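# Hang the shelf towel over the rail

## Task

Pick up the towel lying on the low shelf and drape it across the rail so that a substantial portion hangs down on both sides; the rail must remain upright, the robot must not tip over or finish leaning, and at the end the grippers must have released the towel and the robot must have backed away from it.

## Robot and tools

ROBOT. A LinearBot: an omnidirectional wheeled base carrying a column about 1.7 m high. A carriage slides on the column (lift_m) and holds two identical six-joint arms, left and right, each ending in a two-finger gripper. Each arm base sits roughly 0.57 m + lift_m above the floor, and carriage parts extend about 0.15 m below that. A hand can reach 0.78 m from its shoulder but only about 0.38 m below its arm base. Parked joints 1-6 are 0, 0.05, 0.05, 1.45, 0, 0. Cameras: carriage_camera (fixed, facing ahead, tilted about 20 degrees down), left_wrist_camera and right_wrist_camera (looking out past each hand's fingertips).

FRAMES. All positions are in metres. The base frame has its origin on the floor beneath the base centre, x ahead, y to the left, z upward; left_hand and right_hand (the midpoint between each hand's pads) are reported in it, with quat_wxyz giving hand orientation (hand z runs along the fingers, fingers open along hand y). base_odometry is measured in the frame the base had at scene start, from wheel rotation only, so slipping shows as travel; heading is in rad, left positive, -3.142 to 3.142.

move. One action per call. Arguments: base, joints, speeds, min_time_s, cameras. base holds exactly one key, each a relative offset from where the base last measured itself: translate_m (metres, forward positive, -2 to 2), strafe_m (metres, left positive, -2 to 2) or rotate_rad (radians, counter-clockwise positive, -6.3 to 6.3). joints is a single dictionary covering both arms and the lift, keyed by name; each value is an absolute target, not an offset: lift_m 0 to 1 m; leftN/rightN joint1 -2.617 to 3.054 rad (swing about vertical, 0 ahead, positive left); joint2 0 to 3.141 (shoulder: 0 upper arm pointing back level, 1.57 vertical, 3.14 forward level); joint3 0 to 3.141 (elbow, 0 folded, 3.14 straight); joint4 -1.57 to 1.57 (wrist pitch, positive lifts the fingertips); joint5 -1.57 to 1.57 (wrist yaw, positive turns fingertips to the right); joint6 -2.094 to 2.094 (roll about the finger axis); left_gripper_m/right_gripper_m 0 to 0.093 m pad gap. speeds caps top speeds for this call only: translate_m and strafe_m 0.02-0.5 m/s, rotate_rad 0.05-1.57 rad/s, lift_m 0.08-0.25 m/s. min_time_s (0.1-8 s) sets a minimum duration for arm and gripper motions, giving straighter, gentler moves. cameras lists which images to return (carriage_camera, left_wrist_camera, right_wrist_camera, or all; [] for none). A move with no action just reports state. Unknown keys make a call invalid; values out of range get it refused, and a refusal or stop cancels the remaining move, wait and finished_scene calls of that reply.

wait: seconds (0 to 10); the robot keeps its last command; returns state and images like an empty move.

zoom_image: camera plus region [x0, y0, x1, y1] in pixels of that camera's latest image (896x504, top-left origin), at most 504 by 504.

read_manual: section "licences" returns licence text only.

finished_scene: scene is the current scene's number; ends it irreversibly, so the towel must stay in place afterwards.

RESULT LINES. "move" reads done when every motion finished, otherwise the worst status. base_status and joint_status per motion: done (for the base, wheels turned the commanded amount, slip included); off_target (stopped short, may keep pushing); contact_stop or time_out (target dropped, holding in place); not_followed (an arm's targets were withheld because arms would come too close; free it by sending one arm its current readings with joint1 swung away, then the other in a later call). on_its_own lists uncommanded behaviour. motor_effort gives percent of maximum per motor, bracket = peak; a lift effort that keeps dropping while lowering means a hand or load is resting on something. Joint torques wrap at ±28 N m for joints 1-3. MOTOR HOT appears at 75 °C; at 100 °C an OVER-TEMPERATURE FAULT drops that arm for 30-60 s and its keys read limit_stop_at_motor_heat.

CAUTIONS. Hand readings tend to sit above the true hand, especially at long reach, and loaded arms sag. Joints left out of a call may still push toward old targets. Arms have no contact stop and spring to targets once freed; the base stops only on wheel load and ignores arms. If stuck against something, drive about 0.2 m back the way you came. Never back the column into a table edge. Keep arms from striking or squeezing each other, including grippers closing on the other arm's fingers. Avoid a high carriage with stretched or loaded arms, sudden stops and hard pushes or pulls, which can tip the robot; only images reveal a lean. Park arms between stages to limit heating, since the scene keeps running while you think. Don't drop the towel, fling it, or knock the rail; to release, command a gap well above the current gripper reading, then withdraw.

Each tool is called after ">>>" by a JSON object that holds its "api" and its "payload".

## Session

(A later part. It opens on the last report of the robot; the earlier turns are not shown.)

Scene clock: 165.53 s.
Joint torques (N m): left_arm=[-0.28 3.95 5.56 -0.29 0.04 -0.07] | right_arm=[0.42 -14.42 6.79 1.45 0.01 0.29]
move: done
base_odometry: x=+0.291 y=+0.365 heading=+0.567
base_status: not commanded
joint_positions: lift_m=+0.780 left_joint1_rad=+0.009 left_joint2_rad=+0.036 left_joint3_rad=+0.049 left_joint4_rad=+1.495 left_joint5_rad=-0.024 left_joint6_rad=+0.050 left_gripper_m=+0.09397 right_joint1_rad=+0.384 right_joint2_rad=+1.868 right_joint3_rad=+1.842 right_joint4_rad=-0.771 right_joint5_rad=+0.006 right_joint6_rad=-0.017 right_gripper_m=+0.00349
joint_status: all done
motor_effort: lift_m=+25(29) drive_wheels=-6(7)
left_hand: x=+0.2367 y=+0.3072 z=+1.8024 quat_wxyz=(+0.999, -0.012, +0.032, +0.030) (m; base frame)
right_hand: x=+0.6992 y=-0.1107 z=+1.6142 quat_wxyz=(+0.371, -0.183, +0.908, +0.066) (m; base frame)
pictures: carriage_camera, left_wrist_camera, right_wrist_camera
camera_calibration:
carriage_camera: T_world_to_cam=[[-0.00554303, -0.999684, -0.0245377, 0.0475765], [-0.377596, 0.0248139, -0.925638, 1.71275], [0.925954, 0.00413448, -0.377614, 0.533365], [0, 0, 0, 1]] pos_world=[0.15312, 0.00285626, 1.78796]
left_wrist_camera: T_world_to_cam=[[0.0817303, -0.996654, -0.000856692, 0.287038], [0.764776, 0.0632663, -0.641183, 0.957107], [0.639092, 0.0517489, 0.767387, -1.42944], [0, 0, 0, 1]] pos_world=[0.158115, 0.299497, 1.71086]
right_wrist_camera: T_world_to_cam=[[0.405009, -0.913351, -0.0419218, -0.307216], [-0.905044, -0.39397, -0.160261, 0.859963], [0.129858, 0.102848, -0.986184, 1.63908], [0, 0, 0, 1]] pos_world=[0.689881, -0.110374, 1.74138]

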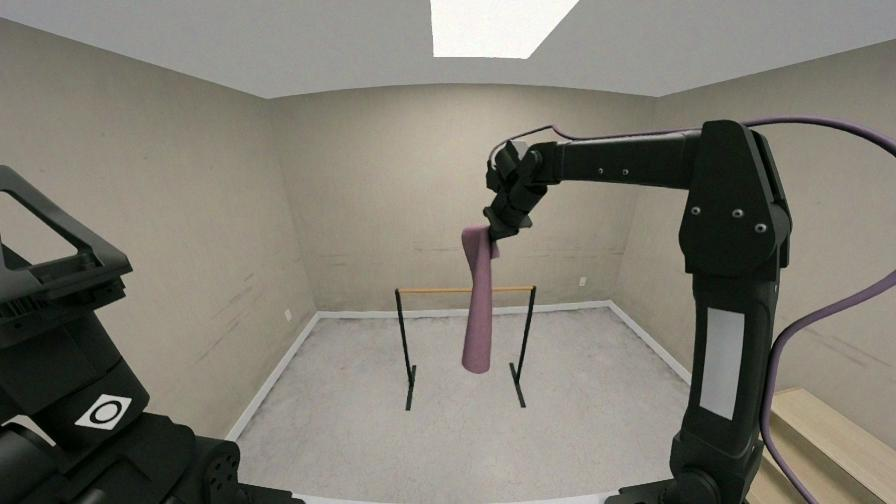

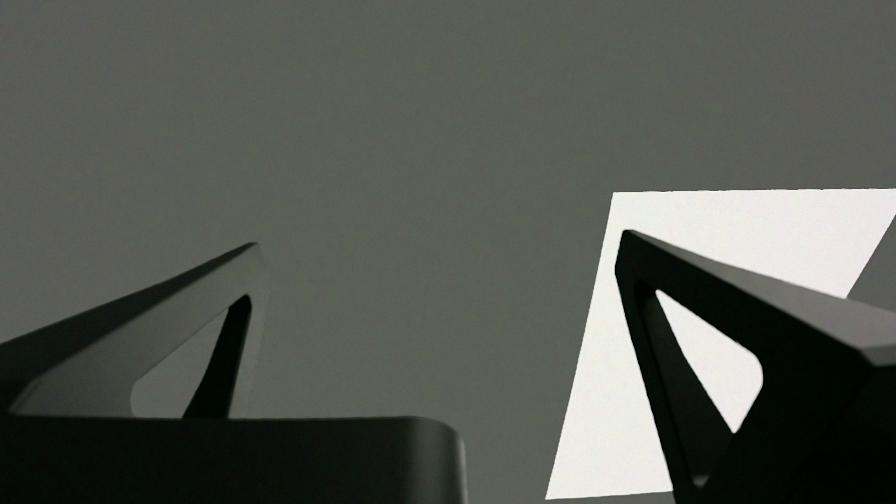

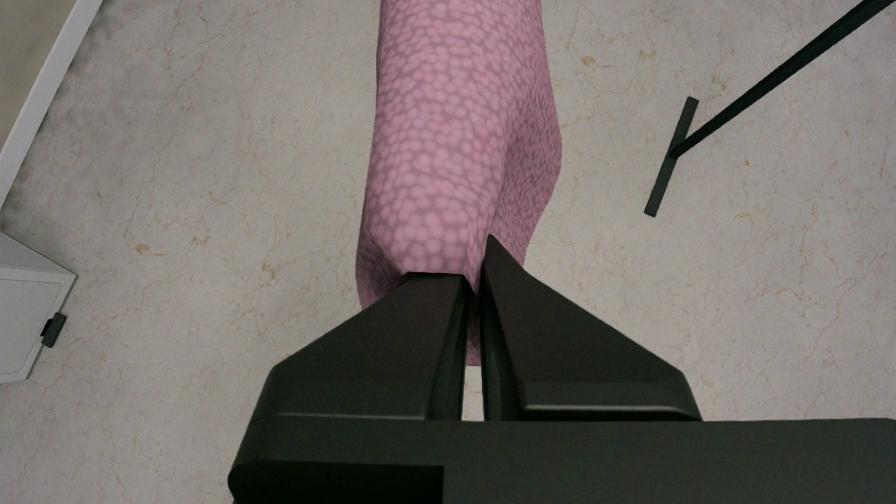

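>>> {"api": "move", "payload": {"base": {"rotate_rad": -0.025}, "speeds": {"rotate_rad": 0.1}, "cameras": []}}

>>> {"api": "move", "payload": {"base": {"translate_m": 0.6}, "speeds": {"translate_m": 0.2}, "cameras": ["carriage_camera", "right_wrist_camera"]}}

Scene clock: 179.63 s.
Joint torques (N m): left_arm=[-0.29 3.89 5.55 -0.31 0.05 -0.09] | right_arm=[0.12 -14.32 6.78 1.53 0.03 0.23]
move: done
base_odometry: x=+0.291 y=+0.365 heading=+0.544
base_status: done
joint_positions: lift_m=+0.780 left_joint1_rad=+0.009 left_joint2_rad=+0.036 left_joint3_rad=+0.049 left_joint4_rad=+1.495 left_joint5_rad=-0.024 left_joint6_rad=+0.050 left_gripper_m=+0.09397 right_joint1_rad=+0.387 right_joint2_rad=+1.868 right_joint3_rad=+1.841 right_joint4_rad=-0.776 right_joint5_rad=+0.006 right_joint6_rad=-0.015 right_gripper_m=+0.00349
joint_status: not commanded
motor_effort: lift_m=+24(25) drive_wheels=-6(11)
left_hand: x=+0.2367 y=+0.3072 z=+1.8024 quat_wxyz=(+0.999, -0.012, +0.032, +0.030) (m; base frame)
right_hand: x=+0.6978 y=-0.1094 z=+1.6137 quat_wxyz=(+0.369, -0.184, +0.908, +0.067) (m; base frame)
pictures: none
No camera images: "cameras" was empty.

Scene clock: 183.73 s.
Joint torques (N m): left_arm=[-0.27 3.93 5.41 -0.31 0.03 -0.07] | right_arm=[-0.05 -14.17 6.86 1.56 0.02 0.25]
move: done
base_odometry: x=+0.804 y=+0.676 heading=+0.544
base_status: done
joint_positions: lift_m=+0.780 left_joint1_rad=+0.009 left_joint2_rad=+0.036 left_joint3_rad=+0.049 left_joint4_rad=+1.496 left_joint5_rad=-0.024 left_joint6_rad=+0.050 left_gripper_m=+0.09397 right_joint1_rad=+0.389 right_joint2_rad=+1.865 right_joint3_rad=+1.841 right_joint4_rad=-0.778 right_joint5_rad=+0.005 right_joint6_rad=-0.015 right_gripper_m=+0.00349
joint_status: not commanded
motor_effort: lift_m=+25(25) drive_wheels=-4(12)
left_hand: x=+0.2366 y=+0.3072 z=+1.8024 quat_wxyz=(+0.999, -0.012, +0.031, +0.030) (m; base frame)
right_hand: x=+0.6969 y=-0.1090 z=+1.6144 quat_wxyz=(+0.369, -0.185, +0.908, +0.067) (m; base frame)
pictures: carriage_camera, right_wrist_camera
camera_calibration:
carriage_camera: T_world_to_cam=[[-0.00554303, -0.999684, -0.0245377, 0.0475765], [-0.377596, 0.0248139, -0.925638, 1.71275], [0.925954, 0.00413448, -0.377614, 0.533365], [0, 0, 0, 1]] pos_world=[0.15312, 0.00285626, 1.78796]
right_wrist_camera: T_world_to_cam=[[0.408296, -0.911818, -0.0433854, -0.304507], [-0.904181, -0.397428, -0.156548, 0.851492], [0.1255, 0.103146, -0.986717, 1.6434], [0, 0, 0, 1]] pos_world=[0.687984, -0.10876, 1.74166]

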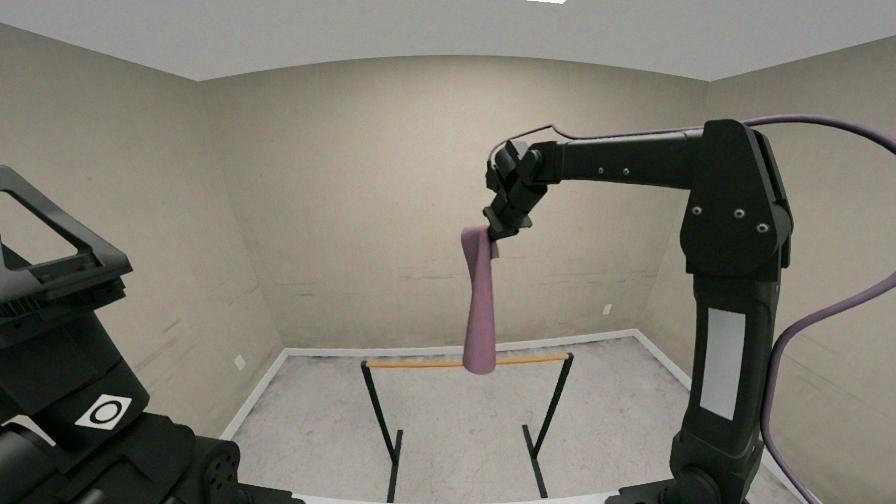

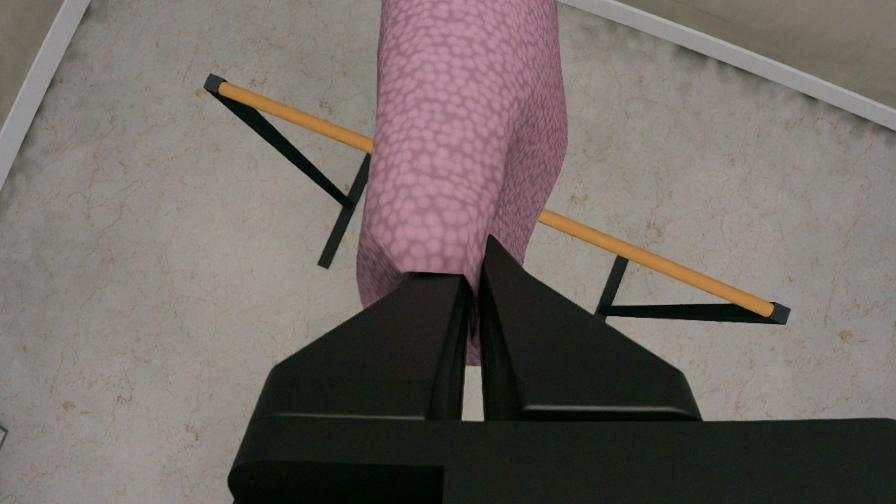

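>>> {"api": "move", "payload": {"base": {"translate_m": 0.285}, "speeds": {"translate_m": 0.12}, "cameras": ["carriage_camera", "right_wrist_camera"]}}

Scene clock: 193.03 s.
Joint torques (N m): left_arm=[-0.23 3.84 5.53 -0.3 0.06 -0.07] | right_arm=[-0.16 -13.61 6.64 1.55 0.03 0.23]
move: done
base_odometry: x=+1.048 y=+0.824 heading=+0.545
base_status: done
joint_positions: lift_m=+0.780 left_joint1_rad=+0.009 left_joint2_rad=+0.036 left_joint3_rad=+0.049 left_joint4_rad=+1.496 left_joint5_rad=-0.024 left_joint6_rad=+0.050 left_gripper_m=+0.09397 right_joint1_rad=+0.390 right_joint2_rad=+1.864 right_joint3_rad=+1.841 right_joint4_rad=-0.779 right_joint5_rad=+0.004 right_joint6_rad=-0.015 right_gripper_m=+0.00349
joint_status: not commanded
motor_effort: lift_m=+24(25) drive_wheels=-4(12)
left_hand: x=+0.2366 y=+0.3072 z=+1.8024 quat_wxyz=(+0.999, -0.012, +0.031, +0.030) (m; base frame)
right_hand: x=+0.6962 y=-0.1082 z=+1.6151 quat_wxyz=(+0.369, -0.186, +0.908, +0.068) (m; base frame)
pictures: carriage_camera, right_wrist_camera
camera_calibration:
carriage_camera: T_world_to_cam=[[-0.00554303, -0.999684, -0.0245377, 0.0475765], [-0.377596, 0.0248139, -0.925638, 1.71275], [0.925954, 0.00413448, -0.377614, 0.533365], [0, 0, 0, 1]] pos_world=[0.15312, 0.00285626, 1.78796]
right_wrist_camera: T_world_to_cam=[[0.410393, -0.910839, -0.0441568, -0.303628], [-0.903207, -0.399327, -0.157335, 0.851698], [0.125674, 0.104452, -0.986558, 1.64387], [0, 0, 0, 1]] pos_world=[0.687275, -0.108155, 1.74237]

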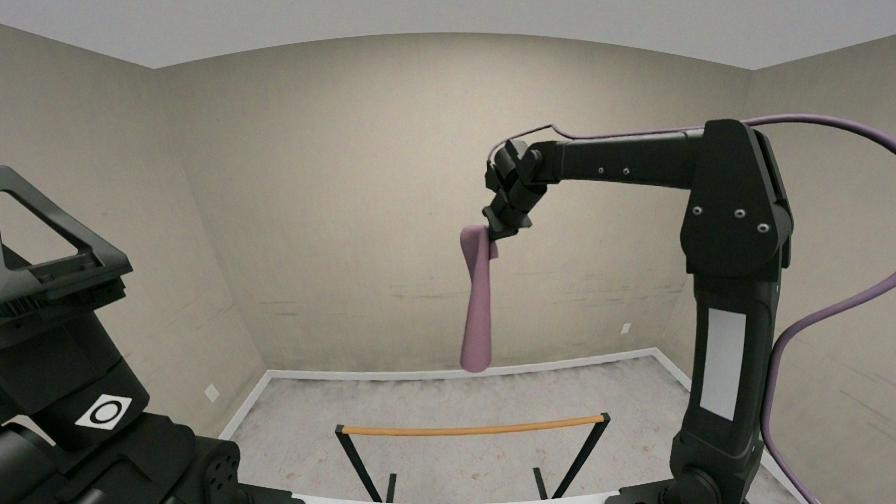

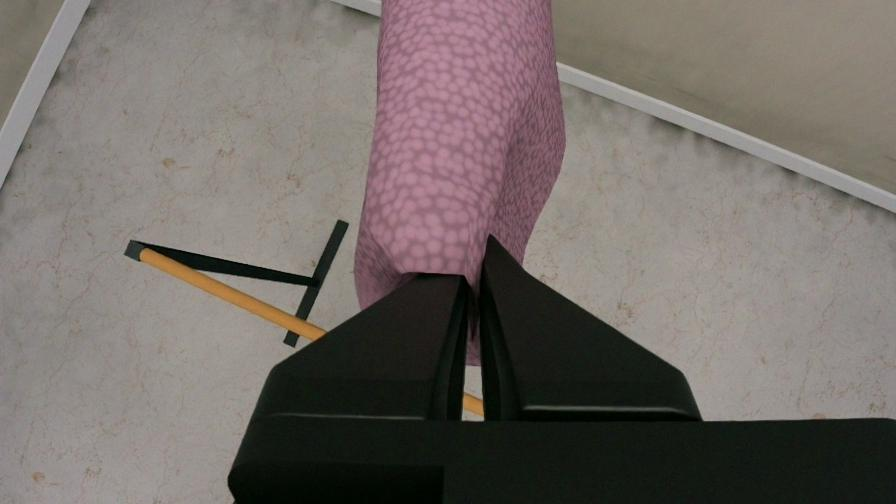

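>>> {"api": "move", "payload": {"base": {"translate_m": 0.03}, "joints": {"right_joint1_rad": 0.39, "right_joint2_rad": 2.62, "right_joint3_rad": 0.985, "right_joint4_rad": 0.875, "right_joint5_rad": 0, "right_joint6_rad": 0, "lift_m": 0.74}, "min_time_s": 4, "speeds": {"lift_m": 0.08, "translate_m": 0.05}}}

Scene clock: 209.73 s.
Joint torques (N m): left_arm=[-0.24 3.85 5.45 -0.3 0.04 -0.07] | right_arm=[-0.25 -10.17 2.39 1.85 0.05 0.22]
move: done
base_odometry: x=+1.073 y=+0.839 heading=+0.545
base_status: done
joint_positions: lift_m=+0.740 left_joint1_rad=+0.009 left_joint2_rad=+0.036 left_joint3_rad=+0.049 left_joint4_rad=+1.496 left_joint5_rad=-0.024 left_joint6_rad=+0.050 left_gripper_m=+0.09397 right_joint1_rad=+0.390 right_joint2_rad=+2.598 right_joint3_rad=+0.990 right_joint4_rad=+0.856 right_joint5_rad=+0.003 right_joint6_rad=-0.015 right_gripper_m=+0.00349
joint_status: all done
motor_effort: lift_m=+20(20) drive_wheels=-3(13)
left_hand: x=+0.2365 y=+0.3072 z=+1.7631 quat_wxyz=(+0.999, -0.012, +0.031, +0.030) (m; base frame)
right_hand: x=+0.6617 y=-0.1221 z=+1.1666 quat_wxyz=(+0.392, -0.184, +0.899, +0.073) (m; base frame)
pictures: carriage_camera, left_wrist_camera, right_wrist_camera
camera_calibration:
carriage_camera: T_world_to_cam=[[-0.00554303, -0.999684, -0.0245377, 0.0466098], [-0.377596, 0.0248139, -0.925638, 1.67628], [0.925954, 0.00413448, -0.377614, 0.518487], [0, 0, 0, 1]] pos_world=[0.15312, 0.00285626, 1.74856]
left_wrist_camera: T_world_to_cam=[[0.0817363, -0.996654, -0.000797737, 0.286921], [0.765276, 0.0632736, -0.640585, 0.930983], [0.638492, 0.0517486, 0.767887, -1.3999], [0, 0, 0, 1]] pos_world=[0.157914, 0.299497, 1.67157]
right_wrist_camera: T_world_to_cam=[[0.413255, -0.9096, -0.0429956, -0.324947], [-0.894535, -0.396671, -0.206059, 0.795887], [0.170376, 0.123616, -0.977595, 1.16946], [0, 0, 0, 1]] pos_world=[0.646986, -0.124431, 1.29329]

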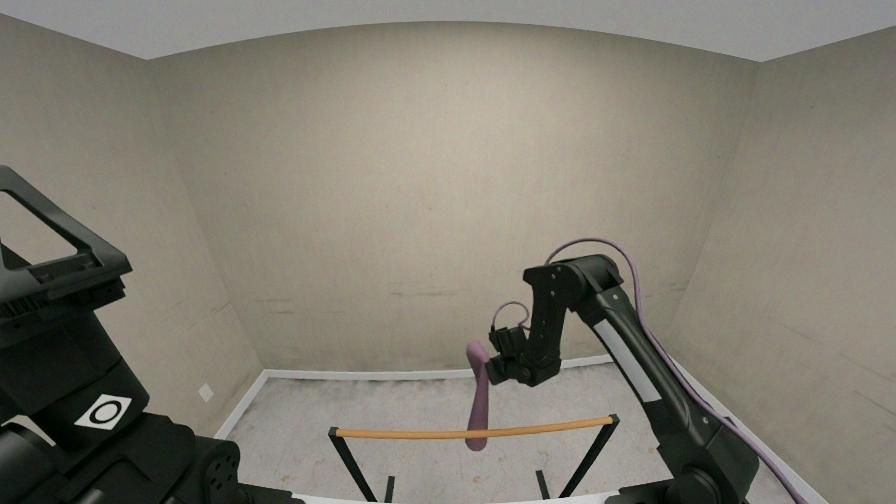

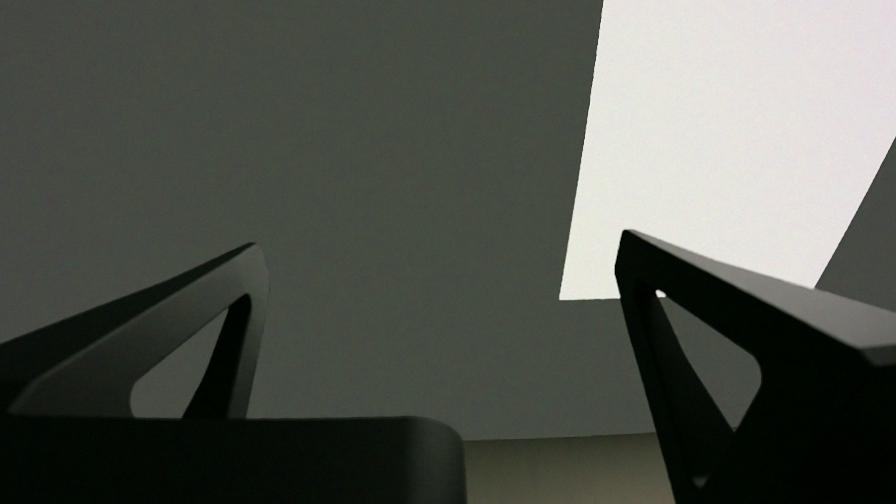

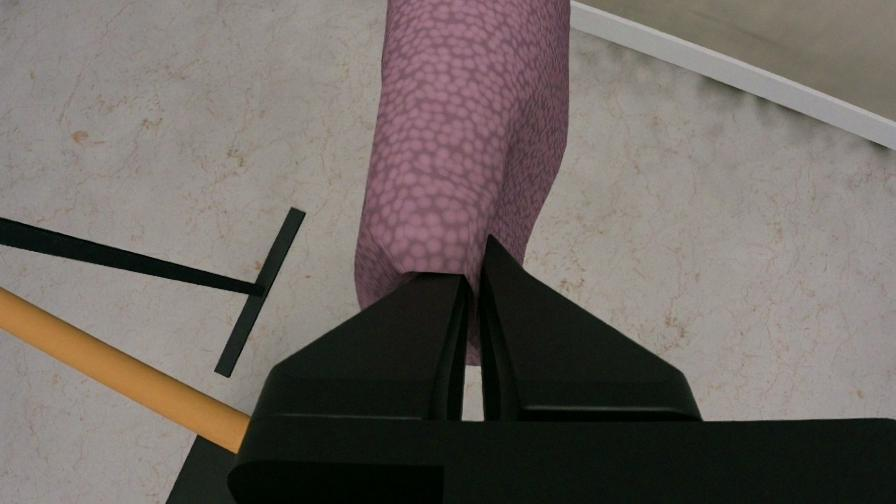

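>>> {"api": "move", "payload": {"base": {"translate_m": -0.24}, "joints": {"lift_m": 0.7}, "speeds": {"lift_m": 0.08, "translate_m": 0.07}}}

Scene clock: 220.80 s.
Joint torques (N m): left_arm=[-0.29 3.95 5.49 -0.29 0.04 -0.08] | right_arm=[-0.31 -10.76 2.55 1.77 0.05 0.23]
move: done
base_odometry: x=+0.868 y=+0.715 heading=+0.546
base_status: done
joint_positions: lift_m=+0.700 left_joint1_rad=+0.009 left_joint2_rad=+0.036 left_joint3_rad=+0.049 left_joint4_rad=+1.496 left_joint5_rad=-0.024 left_joint6_rad=+0.050 left_gripper_m=+0.09397 right_joint1_rad=+0.390 right_joint2_rad=+2.605 right_joint3_rad=+0.988 right_joint4_rad=+0.867 right_joint5_rad=+0.003 right_joint6_rad=-0.015 right_gripper_m=+0.00349
joint_status: all done
motor_effort: lift_m=+20(20) drive_wheels=+1(10)
left_hand: x=+0.2365 y=+0.3072 z=+1.7231 quat_wxyz=(+0.999, -0.012, +0.031, +0.030) (m; base frame)
right_hand: x=+0.6608 y=-0.1224 z=+1.1250 quat_wxyz=(+0.392, -0.184, +0.898, +0.073) (m; base frame)
pictures: carriage_camera, left_wrist_camera, right_wrist_camera
camera_calibration:
carriage_camera: T_world_to_cam=[[-0.00554303, -0.999684, -0.0245377, 0.0456283], [-0.377596, 0.0248139, -0.925638, 1.63926], [0.925954, 0.00413448, -0.377614, 0.503382], [0, 0, 0, 1]] pos_world=[0.15312, 0.00285626, 1.70856]
left_wrist_camera: T_world_to_cam=[[0.0817363, -0.996654, -0.000797737, 0.286889], [0.765276, 0.0632736, -0.640585, 0.905359], [0.638492, 0.0517486, 0.767887, -1.36918], [0, 0, 0, 1]] pos_world=[0.157914, 0.299497, 1.63157]
right_wrist_camera: T_world_to_cam=[[0.413295, -0.909586, -0.0428951, -0.326886], [-0.894172, -0.396483, -0.207986, 0.788328], [0.172174, 0.124315, -0.977191, 1.12747], [0, 0, 0, 1]] pos_world=[0.645878, -0.124934, 1.2517]

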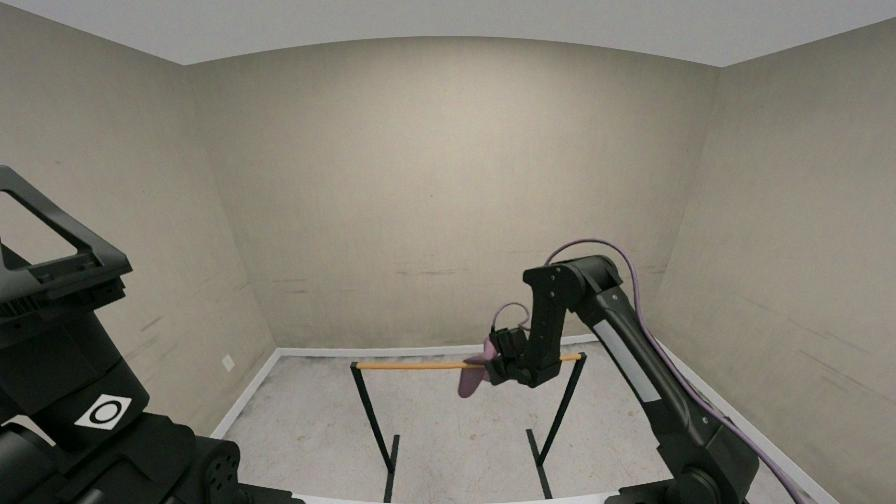

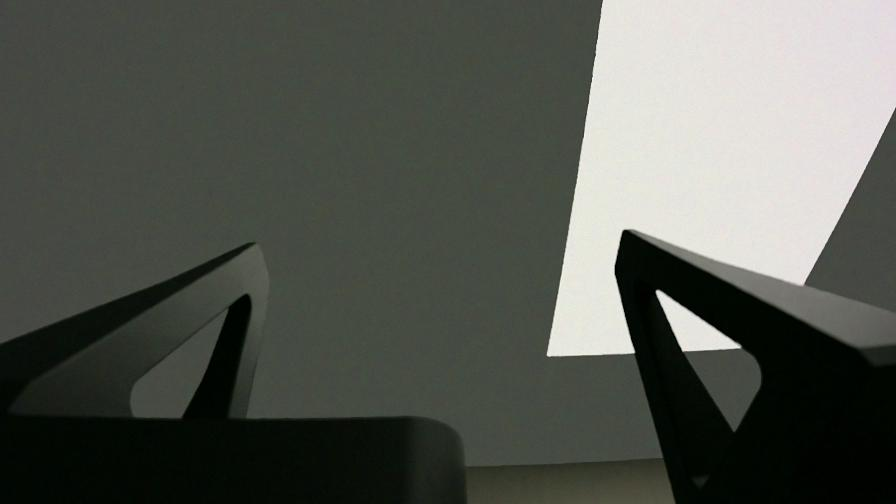

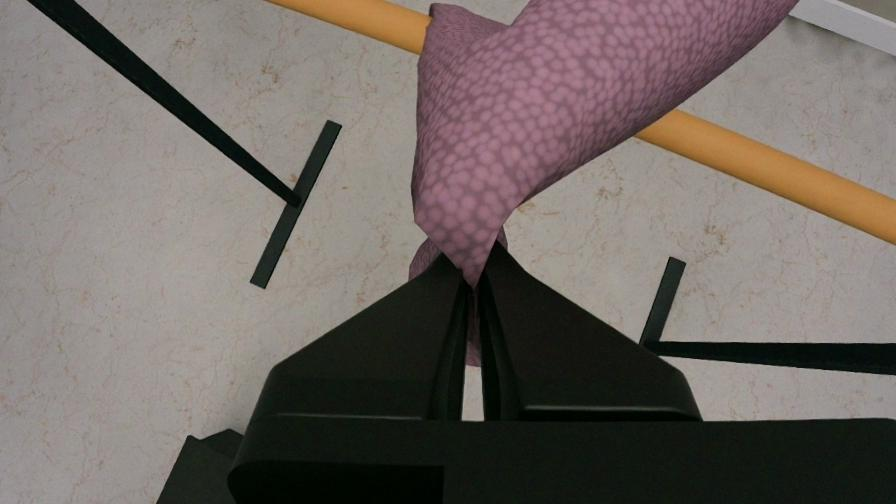

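>>> {"api": "move", "payload": {"base": {"translate_m": -0.047}, "joints": {"lift_m": 0.636, "left_joint1_rad": -0.5, "left_joint2_rad": 1.2, "left_joint3_rad": 1.2, "left_joint4_rad": -0.8, "left_joint5_rad": 0.35, "left_joint6_rad": 0}, "speeds": {"lift_m": 0.08, "translate_m": 0.06}, "min_time_s": 2.5}}

Scene clock: 231.90 s.
Joint torques (N m): left_arm=[-0.81 -2.74 8.75 1.84 0.33 -0.15] | right_arm=[-0.31 -10.92 2.65 1.71 0.04 0.24]
move: done
base_odometry: x=+0.828 y=+0.691 heading=+0.546
base_status: done
joint_positions: lift_m=+0.636 left_joint1_rad=-0.494 left_joint2_rad=+1.189 left_joint3_rad=+1.176 left_joint4_rad=-0.777 left_joint5_rad=+0.338 left_joint6_rad=+0.009 left_gripper_m=+0.09398 right_joint1_rad=+0.390 right_joint2_rad=+2.607 right_joint3_rad=+0.986 right_joint4_rad=+0.874 right_joint5_rad=+0.003 right_joint6_rad=-0.015 right_gripper_m=+0.00349
joint_status: all done
motor_effort: lift_m=+20(20) drive_wheels=+0(10)
left_hand: x=+0.4876 y=+0.0945 z=+1.4750 quat_wxyz=(+0.327, +0.289, +0.867, -0.241) (m; base frame)
right_hand: x=+0.6608 y=-0.1225 z=+1.0609 quat_wxyz=(+0.394, -0.184, +0.898, +0.073) (m; base frame)
pictures: carriage_camera, left_wrist_camera, right_wrist_camera
camera_calibration:
carriage_camera: T_world_to_cam=[[-0.00554303, -0.999684, -0.0245377, 0.0440578], [-0.377596, 0.0248139, -0.925638, 1.58002], [0.925954, 0.00413448, -0.377614, 0.479215], [0, 0, 0, 1]] pos_world=[0.15312, 0.00285626, 1.64456]
left_wrist_camera: T_world_to_cam=[[-0.681249, -0.696155, 0.226427, 0.0626213], [-0.73169, 0.657253, -0.18069, 0.563143], [-0.0230316, -0.288769, -0.957122, 1.57108], [0, 0, 0, 1]] pos_world=[0.490891, 0.127145, 1.59129]
right_wrist_camera: T_world_to_cam=[[0.41323, -0.909608, -0.0430671, -0.329409], [-0.89362, -0.395961, -0.211327, 0.778225], [0.175172, 0.125812, -0.976466, 1.06234], [0, 0, 0, 1]] pos_world=[0.645466, -0.125142, 1.18761]

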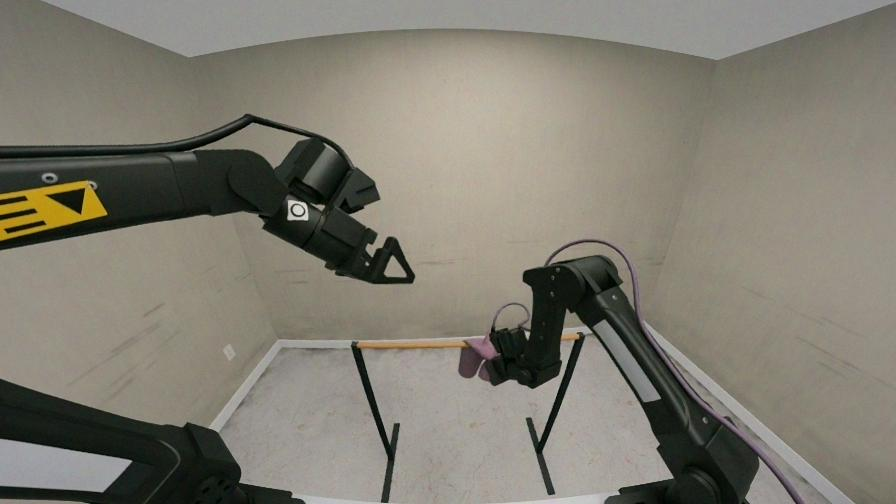

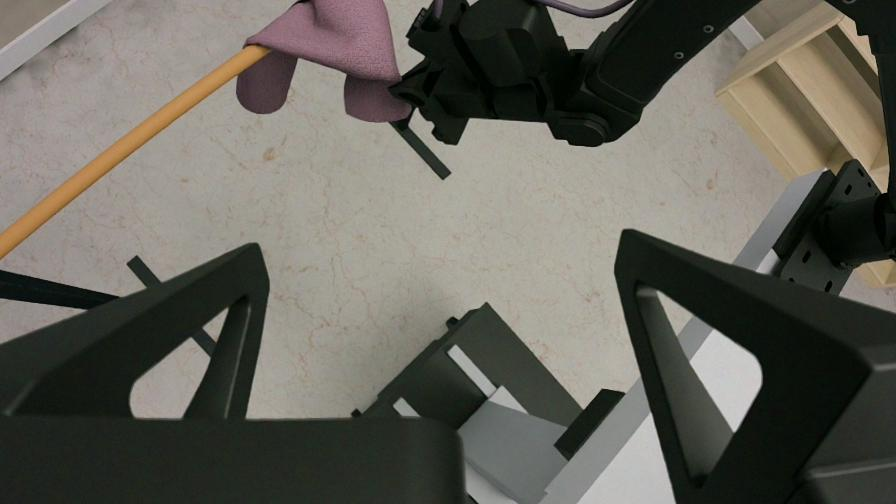

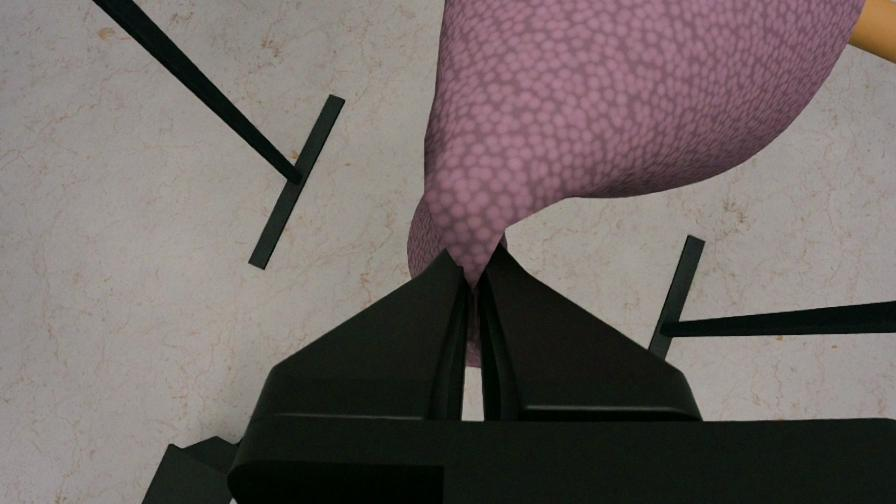

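>>> {"api": "zoom_image", "payload": {"camera": "carriage_camera", "region": [400, 290, 600, 420]}}

>>> {"api": "zoom_image", "payload": {"camera": "left_wrist_camera", "region": [200, 0, 500, 170]}}

Scaled by 2.520 from the camera's 896x504 image, which has a finer 1280x720 frame.

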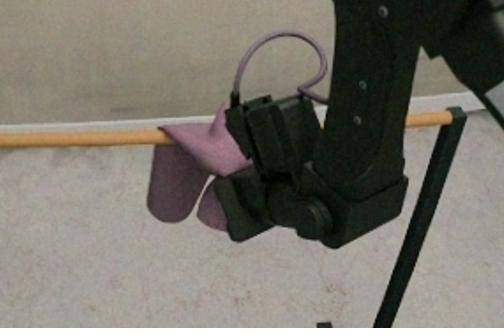

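Scaled by 1.680 from the camera's 896x504 image, which has a finer 1280x720 frame.

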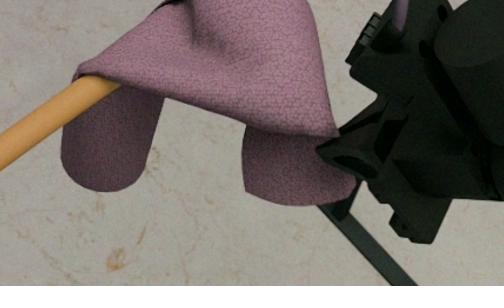

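>>> {"api": "move", "payload": {"base": {"translate_m": -0.014}, "joints": {"lift_m": 0.566}, "speeds": {"lift_m": 0.08, "translate_m": 0.03}, "cameras": []}}

>>> {"api": "move", "payload": {"base": {"translate_m": 0.015}, "joints": {"lift_m": 0.496}, "speeds": {"lift_m": 0.08, "translate_m": 0.02}, "cameras": ["carriage_camera", "left_wrist_camera", "right_wrist_camera"]}}

Scene clock: 249.60 s.
Joint torques (N m): left_arm=[-0.9 -3.12 8.12 1.9 0.31 -0.15] | right_arm=[-0.12 -10.95 2.62 1.68 0.02 0.24]
move: done
base_odometry: x=+0.816 y=+0.684 heading=+0.546
base_status: done
joint_positions: lift_m=+0.566 left_joint1_rad=-0.494 left_joint2_rad=+1.193 left_joint3_rad=+1.183 left_joint4_rad=-0.787 left_joint5_rad=+0.340 left_joint6_rad=+0.009 left_gripper_m=+0.09398 right_joint1_rad=+0.390 right_joint2_rad=+2.608 right_joint3_rad=+0.986 right_joint4_rad=+0.879 right_joint5_rad=+0.003 right_joint6_rad=-0.015 right_gripper_m=+0.00349
joint_status: all done
motor_effort: lift_m=+20(20) drive_wheels=+1(9)
left_hand: x=+0.4872 y=+0.0943 z=+1.4051 quat_wxyz=(+0.324, +0.289, +0.868, -0.241) (m; base frame)
right_hand: x=+0.6612 y=-0.1223 z=+0.9913 quat_wxyz=(+0.396, -0.184, +0.897, +0.074) (m; base frame)
pictures: none
No camera images: "cameras" was empty.

Scene clock: 250.83 s.
Joint torques (N m): left_arm=[-0.77 -3.1 8.06 1.94 0.31 -0.14] | right_arm=[-0.21 -11.22 2.71 1.67 0.05 0.22]
move: done
base_odometry: x=+0.829 y=+0.692 heading=+0.546
base_status: done
joint_positions: lift_m=+0.496 left_joint1_rad=-0.495 left_joint2_rad=+1.194 left_joint3_rad=+1.186 left_joint4_rad=-0.791 left_joint5_rad=+0.340 left_joint6_rad=+0.009 left_gripper_m=+0.09398 right_joint1_rad=+0.390 right_joint2_rad=+2.608 right_joint3_rad=+0.986 right_joint4_rad=+0.882 right_joint5_rad=+0.003 right_joint6_rad=-0.015 right_gripper_m=+0.00349
joint_status: all done
motor_effort: lift_m=+20(20) drive_wheels=+1(8)
left_hand: x=+0.4865 y=+0.0941 z=+1.3353 quat_wxyz=(+0.322, +0.290, +0.868, -0.242) (m; base frame)
right_hand: x=+0.6616 y=-0.1224 z=+0.9215 quat_wxyz=(+0.397, -0.183, +0.897, +0.074) (m; base frame)
pictures: carriage_camera, left_wrist_camera, right_wrist_camera
camera_calibration:
carriage_camera: T_world_to_cam=[[-0.00554303, -0.999684, -0.0245377, 0.0406201], [-0.377596, 0.0248139, -0.925638, 1.45033], [0.925954, 0.00413448, -0.377614, 0.426311], [0, 0, 0, 1]] pos_world=[0.15312, 0.00285626, 1.50446]
left_wrist_camera: T_world_to_cam=[[-0.681095, -0.694819, 0.230946, 0.0870159], [-0.731481, 0.659626, -0.172714, 0.526288], [-0.0323333, -0.286567, -0.957514, 1.44208], [0, 0, 0, 1]] pos_world=[0.490863, 0.126559, 1.45161]
right_wrist_camera: T_world_to_cam=[[0.41297, -0.909721, -0.0431649, -0.335431], [-0.892725, -0.394963, -0.216902, 0.754196], [0.180272, 0.128108, -0.975239, 0.921754], [0, 0, 0, 1]] pos_world=[0.645646, -0.125354, 1.04804]

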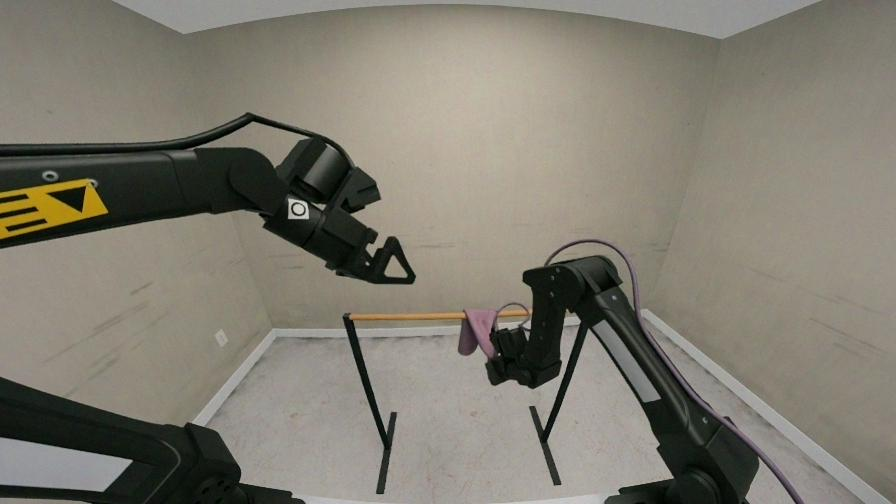

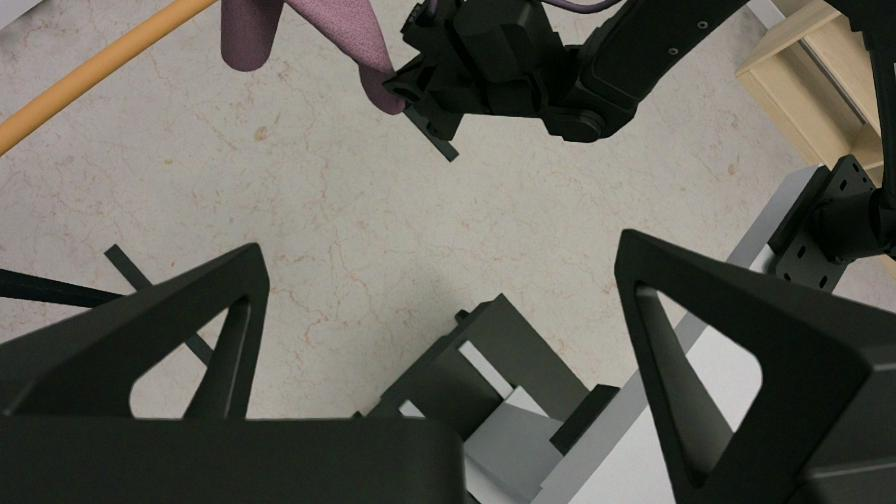

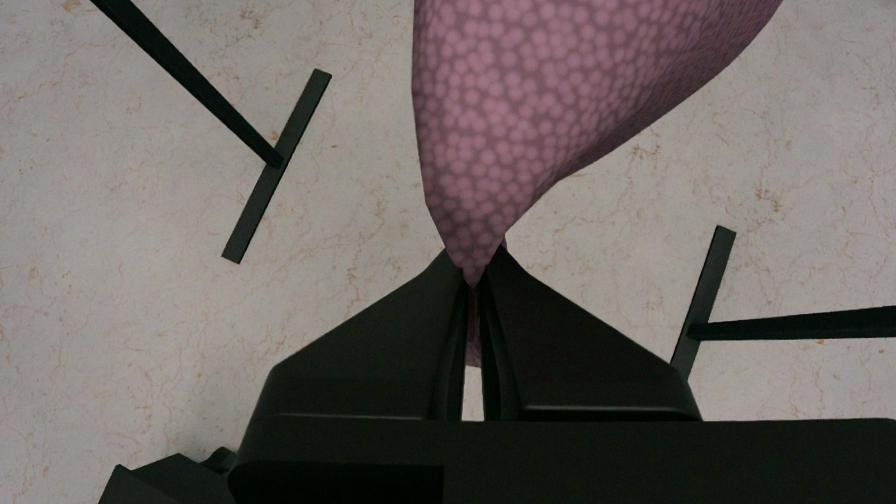

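>>> {"api": "move", "payload": {"base": {"translate_m": 0.032}, "joints": {"lift_m": 0.446}, "speeds": {"lift_m": 0.08, "translate_m": 0.05}, "cameras": []}}

>>> {"api": "move", "payload": {"base": {"translate_m": 0.04}, "joints": {"lift_m": 0.411}, "speeds": {"lift_m": 0.08, "translate_m": 0.08}, "cameras": ["carriage_camera", "left_wrist_camera", "right_wrist_camera"]}}

Scene clock: 257.03 s.
Joint torques (N m): left_arm=[-0.72 -3.25 7.9 1.98 0.29 -0.14] | right_arm=[-0.34 -11 2.69 1.61 0.04 0.22]
move: done
base_odometry: x=+0.856 y=+0.708 heading=+0.546
base_status: done
joint_positions: lift_m=+0.446 left_joint1_rad=-0.496 left_joint2_rad=+1.195 left_joint3_rad=+1.187 left_joint4_rad=-0.793 left_joint5_rad=+0.341 left_joint6_rad=+0.009 left_gripper_m=+0.09398 right_joint1_rad=+0.390 right_joint2_rad=+2.609 right_joint3_rad=+0.986 right_joint4_rad=+0.884 right_joint5_rad=+0.003 right_joint6_rad=-0.014 right_gripper_m=+0.00349
joint_status: all done
motor_effort: lift_m=+20(20) drive_wheels=+2(9)
left_hand: x=+0.4862 y=+0.0940 z=+1.2852 quat_wxyz=(+0.321, +0.290, +0.869, -0.242) (m; base frame)
right_hand: x=+0.6619 y=-0.1223 z=+0.8719 quat_wxyz=(+0.398, -0.183, +0.896, +0.074) (m; base frame)
pictures: none
No camera images: "cameras" was empty.

Scene clock: 258.17 s.
Joint torques (N m): left_arm=[-0.69 -3.28 7.92 1.99 0.27 -0.17] | right_arm=[-0.23 -11.04 2.54 1.61 0.05 0.22]
move: done
base_odometry: x=+0.890 y=+0.729 heading=+0.546
base_status: done
joint_positions: lift_m=+0.411 left_joint1_rad=-0.497 left_joint2_rad=+1.195 left_joint3_rad=+1.187 left_joint4_rad=-0.795 left_joint5_rad=+0.341 left_joint6_rad=+0.009 left_gripper_m=+0.09398 right_joint1_rad=+0.390 right_joint2_rad=+2.609 right_joint3_rad=+0.986 right_joint4_rad=+0.884 right_joint5_rad=+0.003 right_joint6_rad=-0.014 right_gripper_m=+0.00349
joint_status: all done
motor_effort: lift_m=+19(21) drive_wheels=+0(9)
left_hand: x=+0.4857 y=+0.0939 z=+1.2500 quat_wxyz=(+0.320, +0.290, +0.869, -0.242) (m; base frame)
right_hand: x=+0.6619 y=-0.1223 z=+0.8369 quat_wxyz=(+0.398, -0.183, +0.896, +0.074) (m; base frame)
pictures: carriage_camera, left_wrist_camera, right_wrist_camera
camera_calibration:
carriage_camera: T_world_to_cam=[[-0.00554303, -0.999684, -0.0245377, 0.0385344], [-0.377596, 0.0248139, -0.925638, 1.37166], [0.925954, 0.00413448, -0.377614, 0.394214], [0, 0, 0, 1]] pos_world=[0.15312, 0.00285626, 1.41946]
left_wrist_camera: T_world_to_cam=[[-0.681429, -0.693868, 0.232812, 0.103837], [-0.730988, 0.660985, -0.169577, 0.506914], [-0.0362212, -0.285737, -0.957623, 1.36237], [0, 0, 0, 1]] pos_world=[0.490652, 0.126267, 1.36642]
right_wrist_camera: T_world_to_cam=[[0.41286, -0.909765, -0.0432982, -0.338985], [-0.892369, -0.394537, -0.219129, 0.737747], [0.182273, 0.129108, -0.974735, 0.837523], [0, 0, 0, 1]] pos_world=[0.645638, -0.125459, 0.963348]

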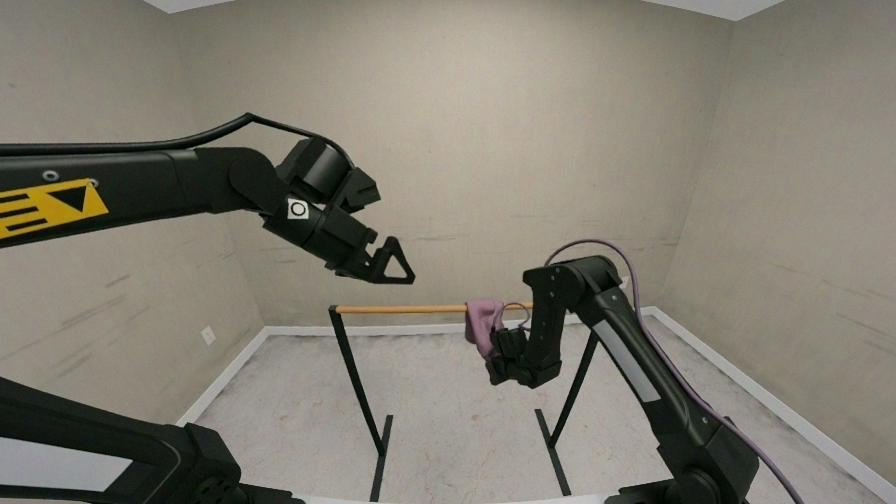

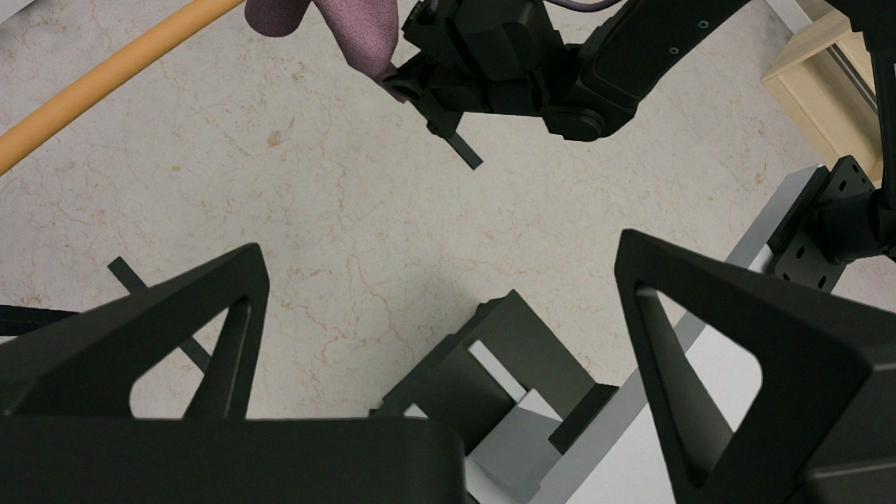

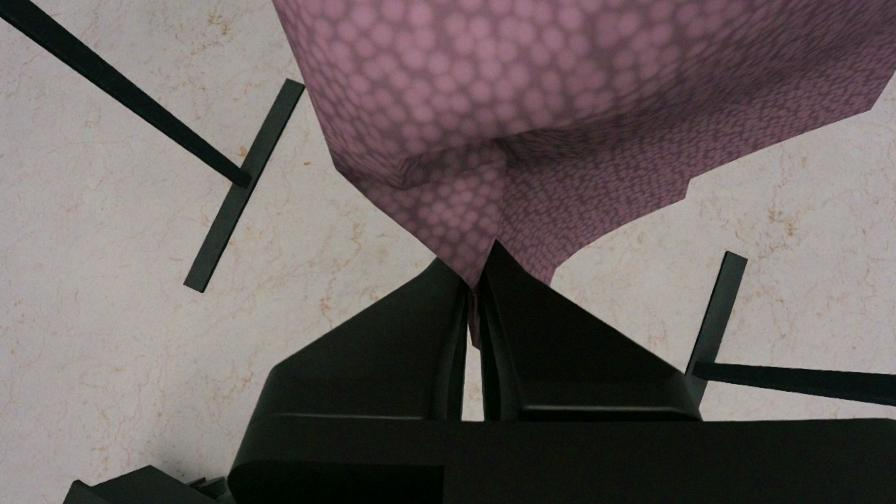

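>>> {"api": "zoom_image", "payload": {"camera": "carriage_camera", "region": [420, 280, 580, 400]}}

>>> {"api": "zoom_image", "payload": {"camera": "right_wrist_camera", "region": [392, 0, 896, 350]}}

>>> {"api": "zoom_image", "payload": {"camera": "left_wrist_camera", "region": [200, 0, 450, 120]}}

Scaled by 3.150 from the camera's 896x504 image, which has a finer 1280x720 frame.

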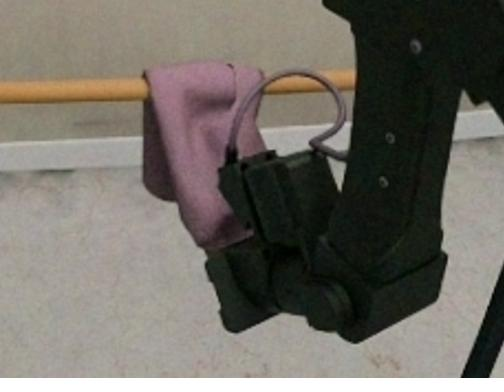

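Scaled by 1.000.

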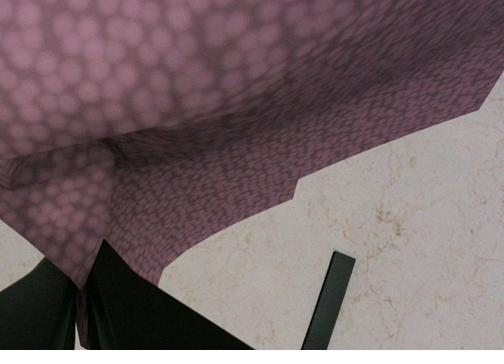

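Scaled by 2.016 from the camera's 896x504 image, which has a finer 1280x720 frame.

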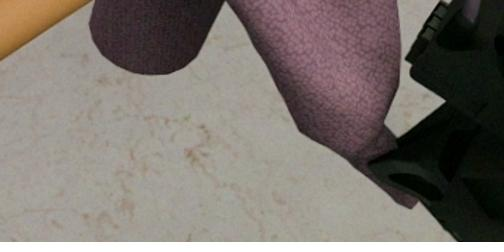

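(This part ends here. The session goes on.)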